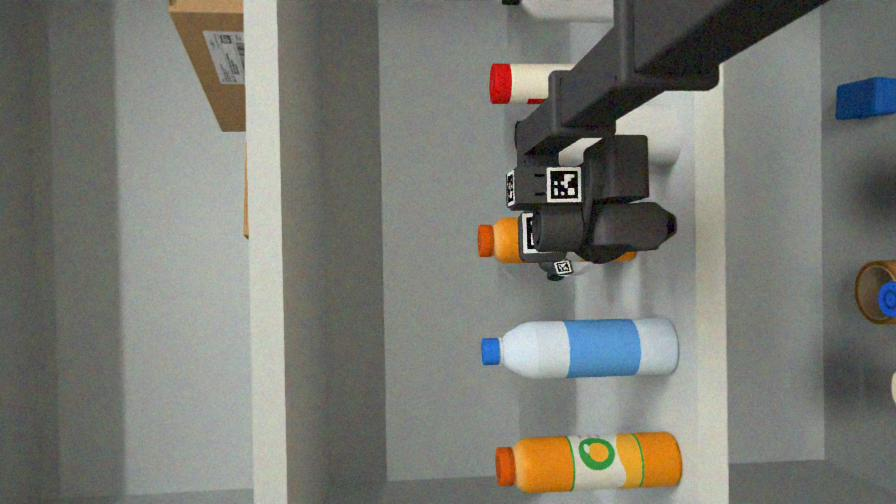

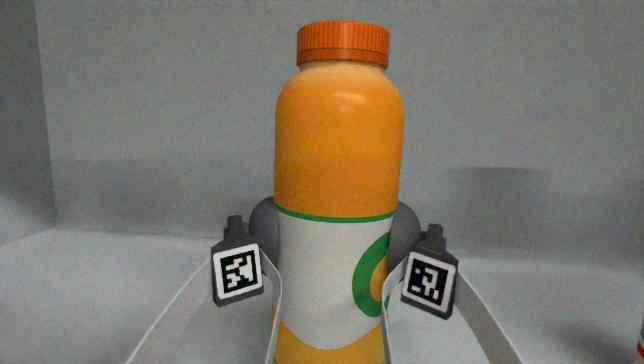

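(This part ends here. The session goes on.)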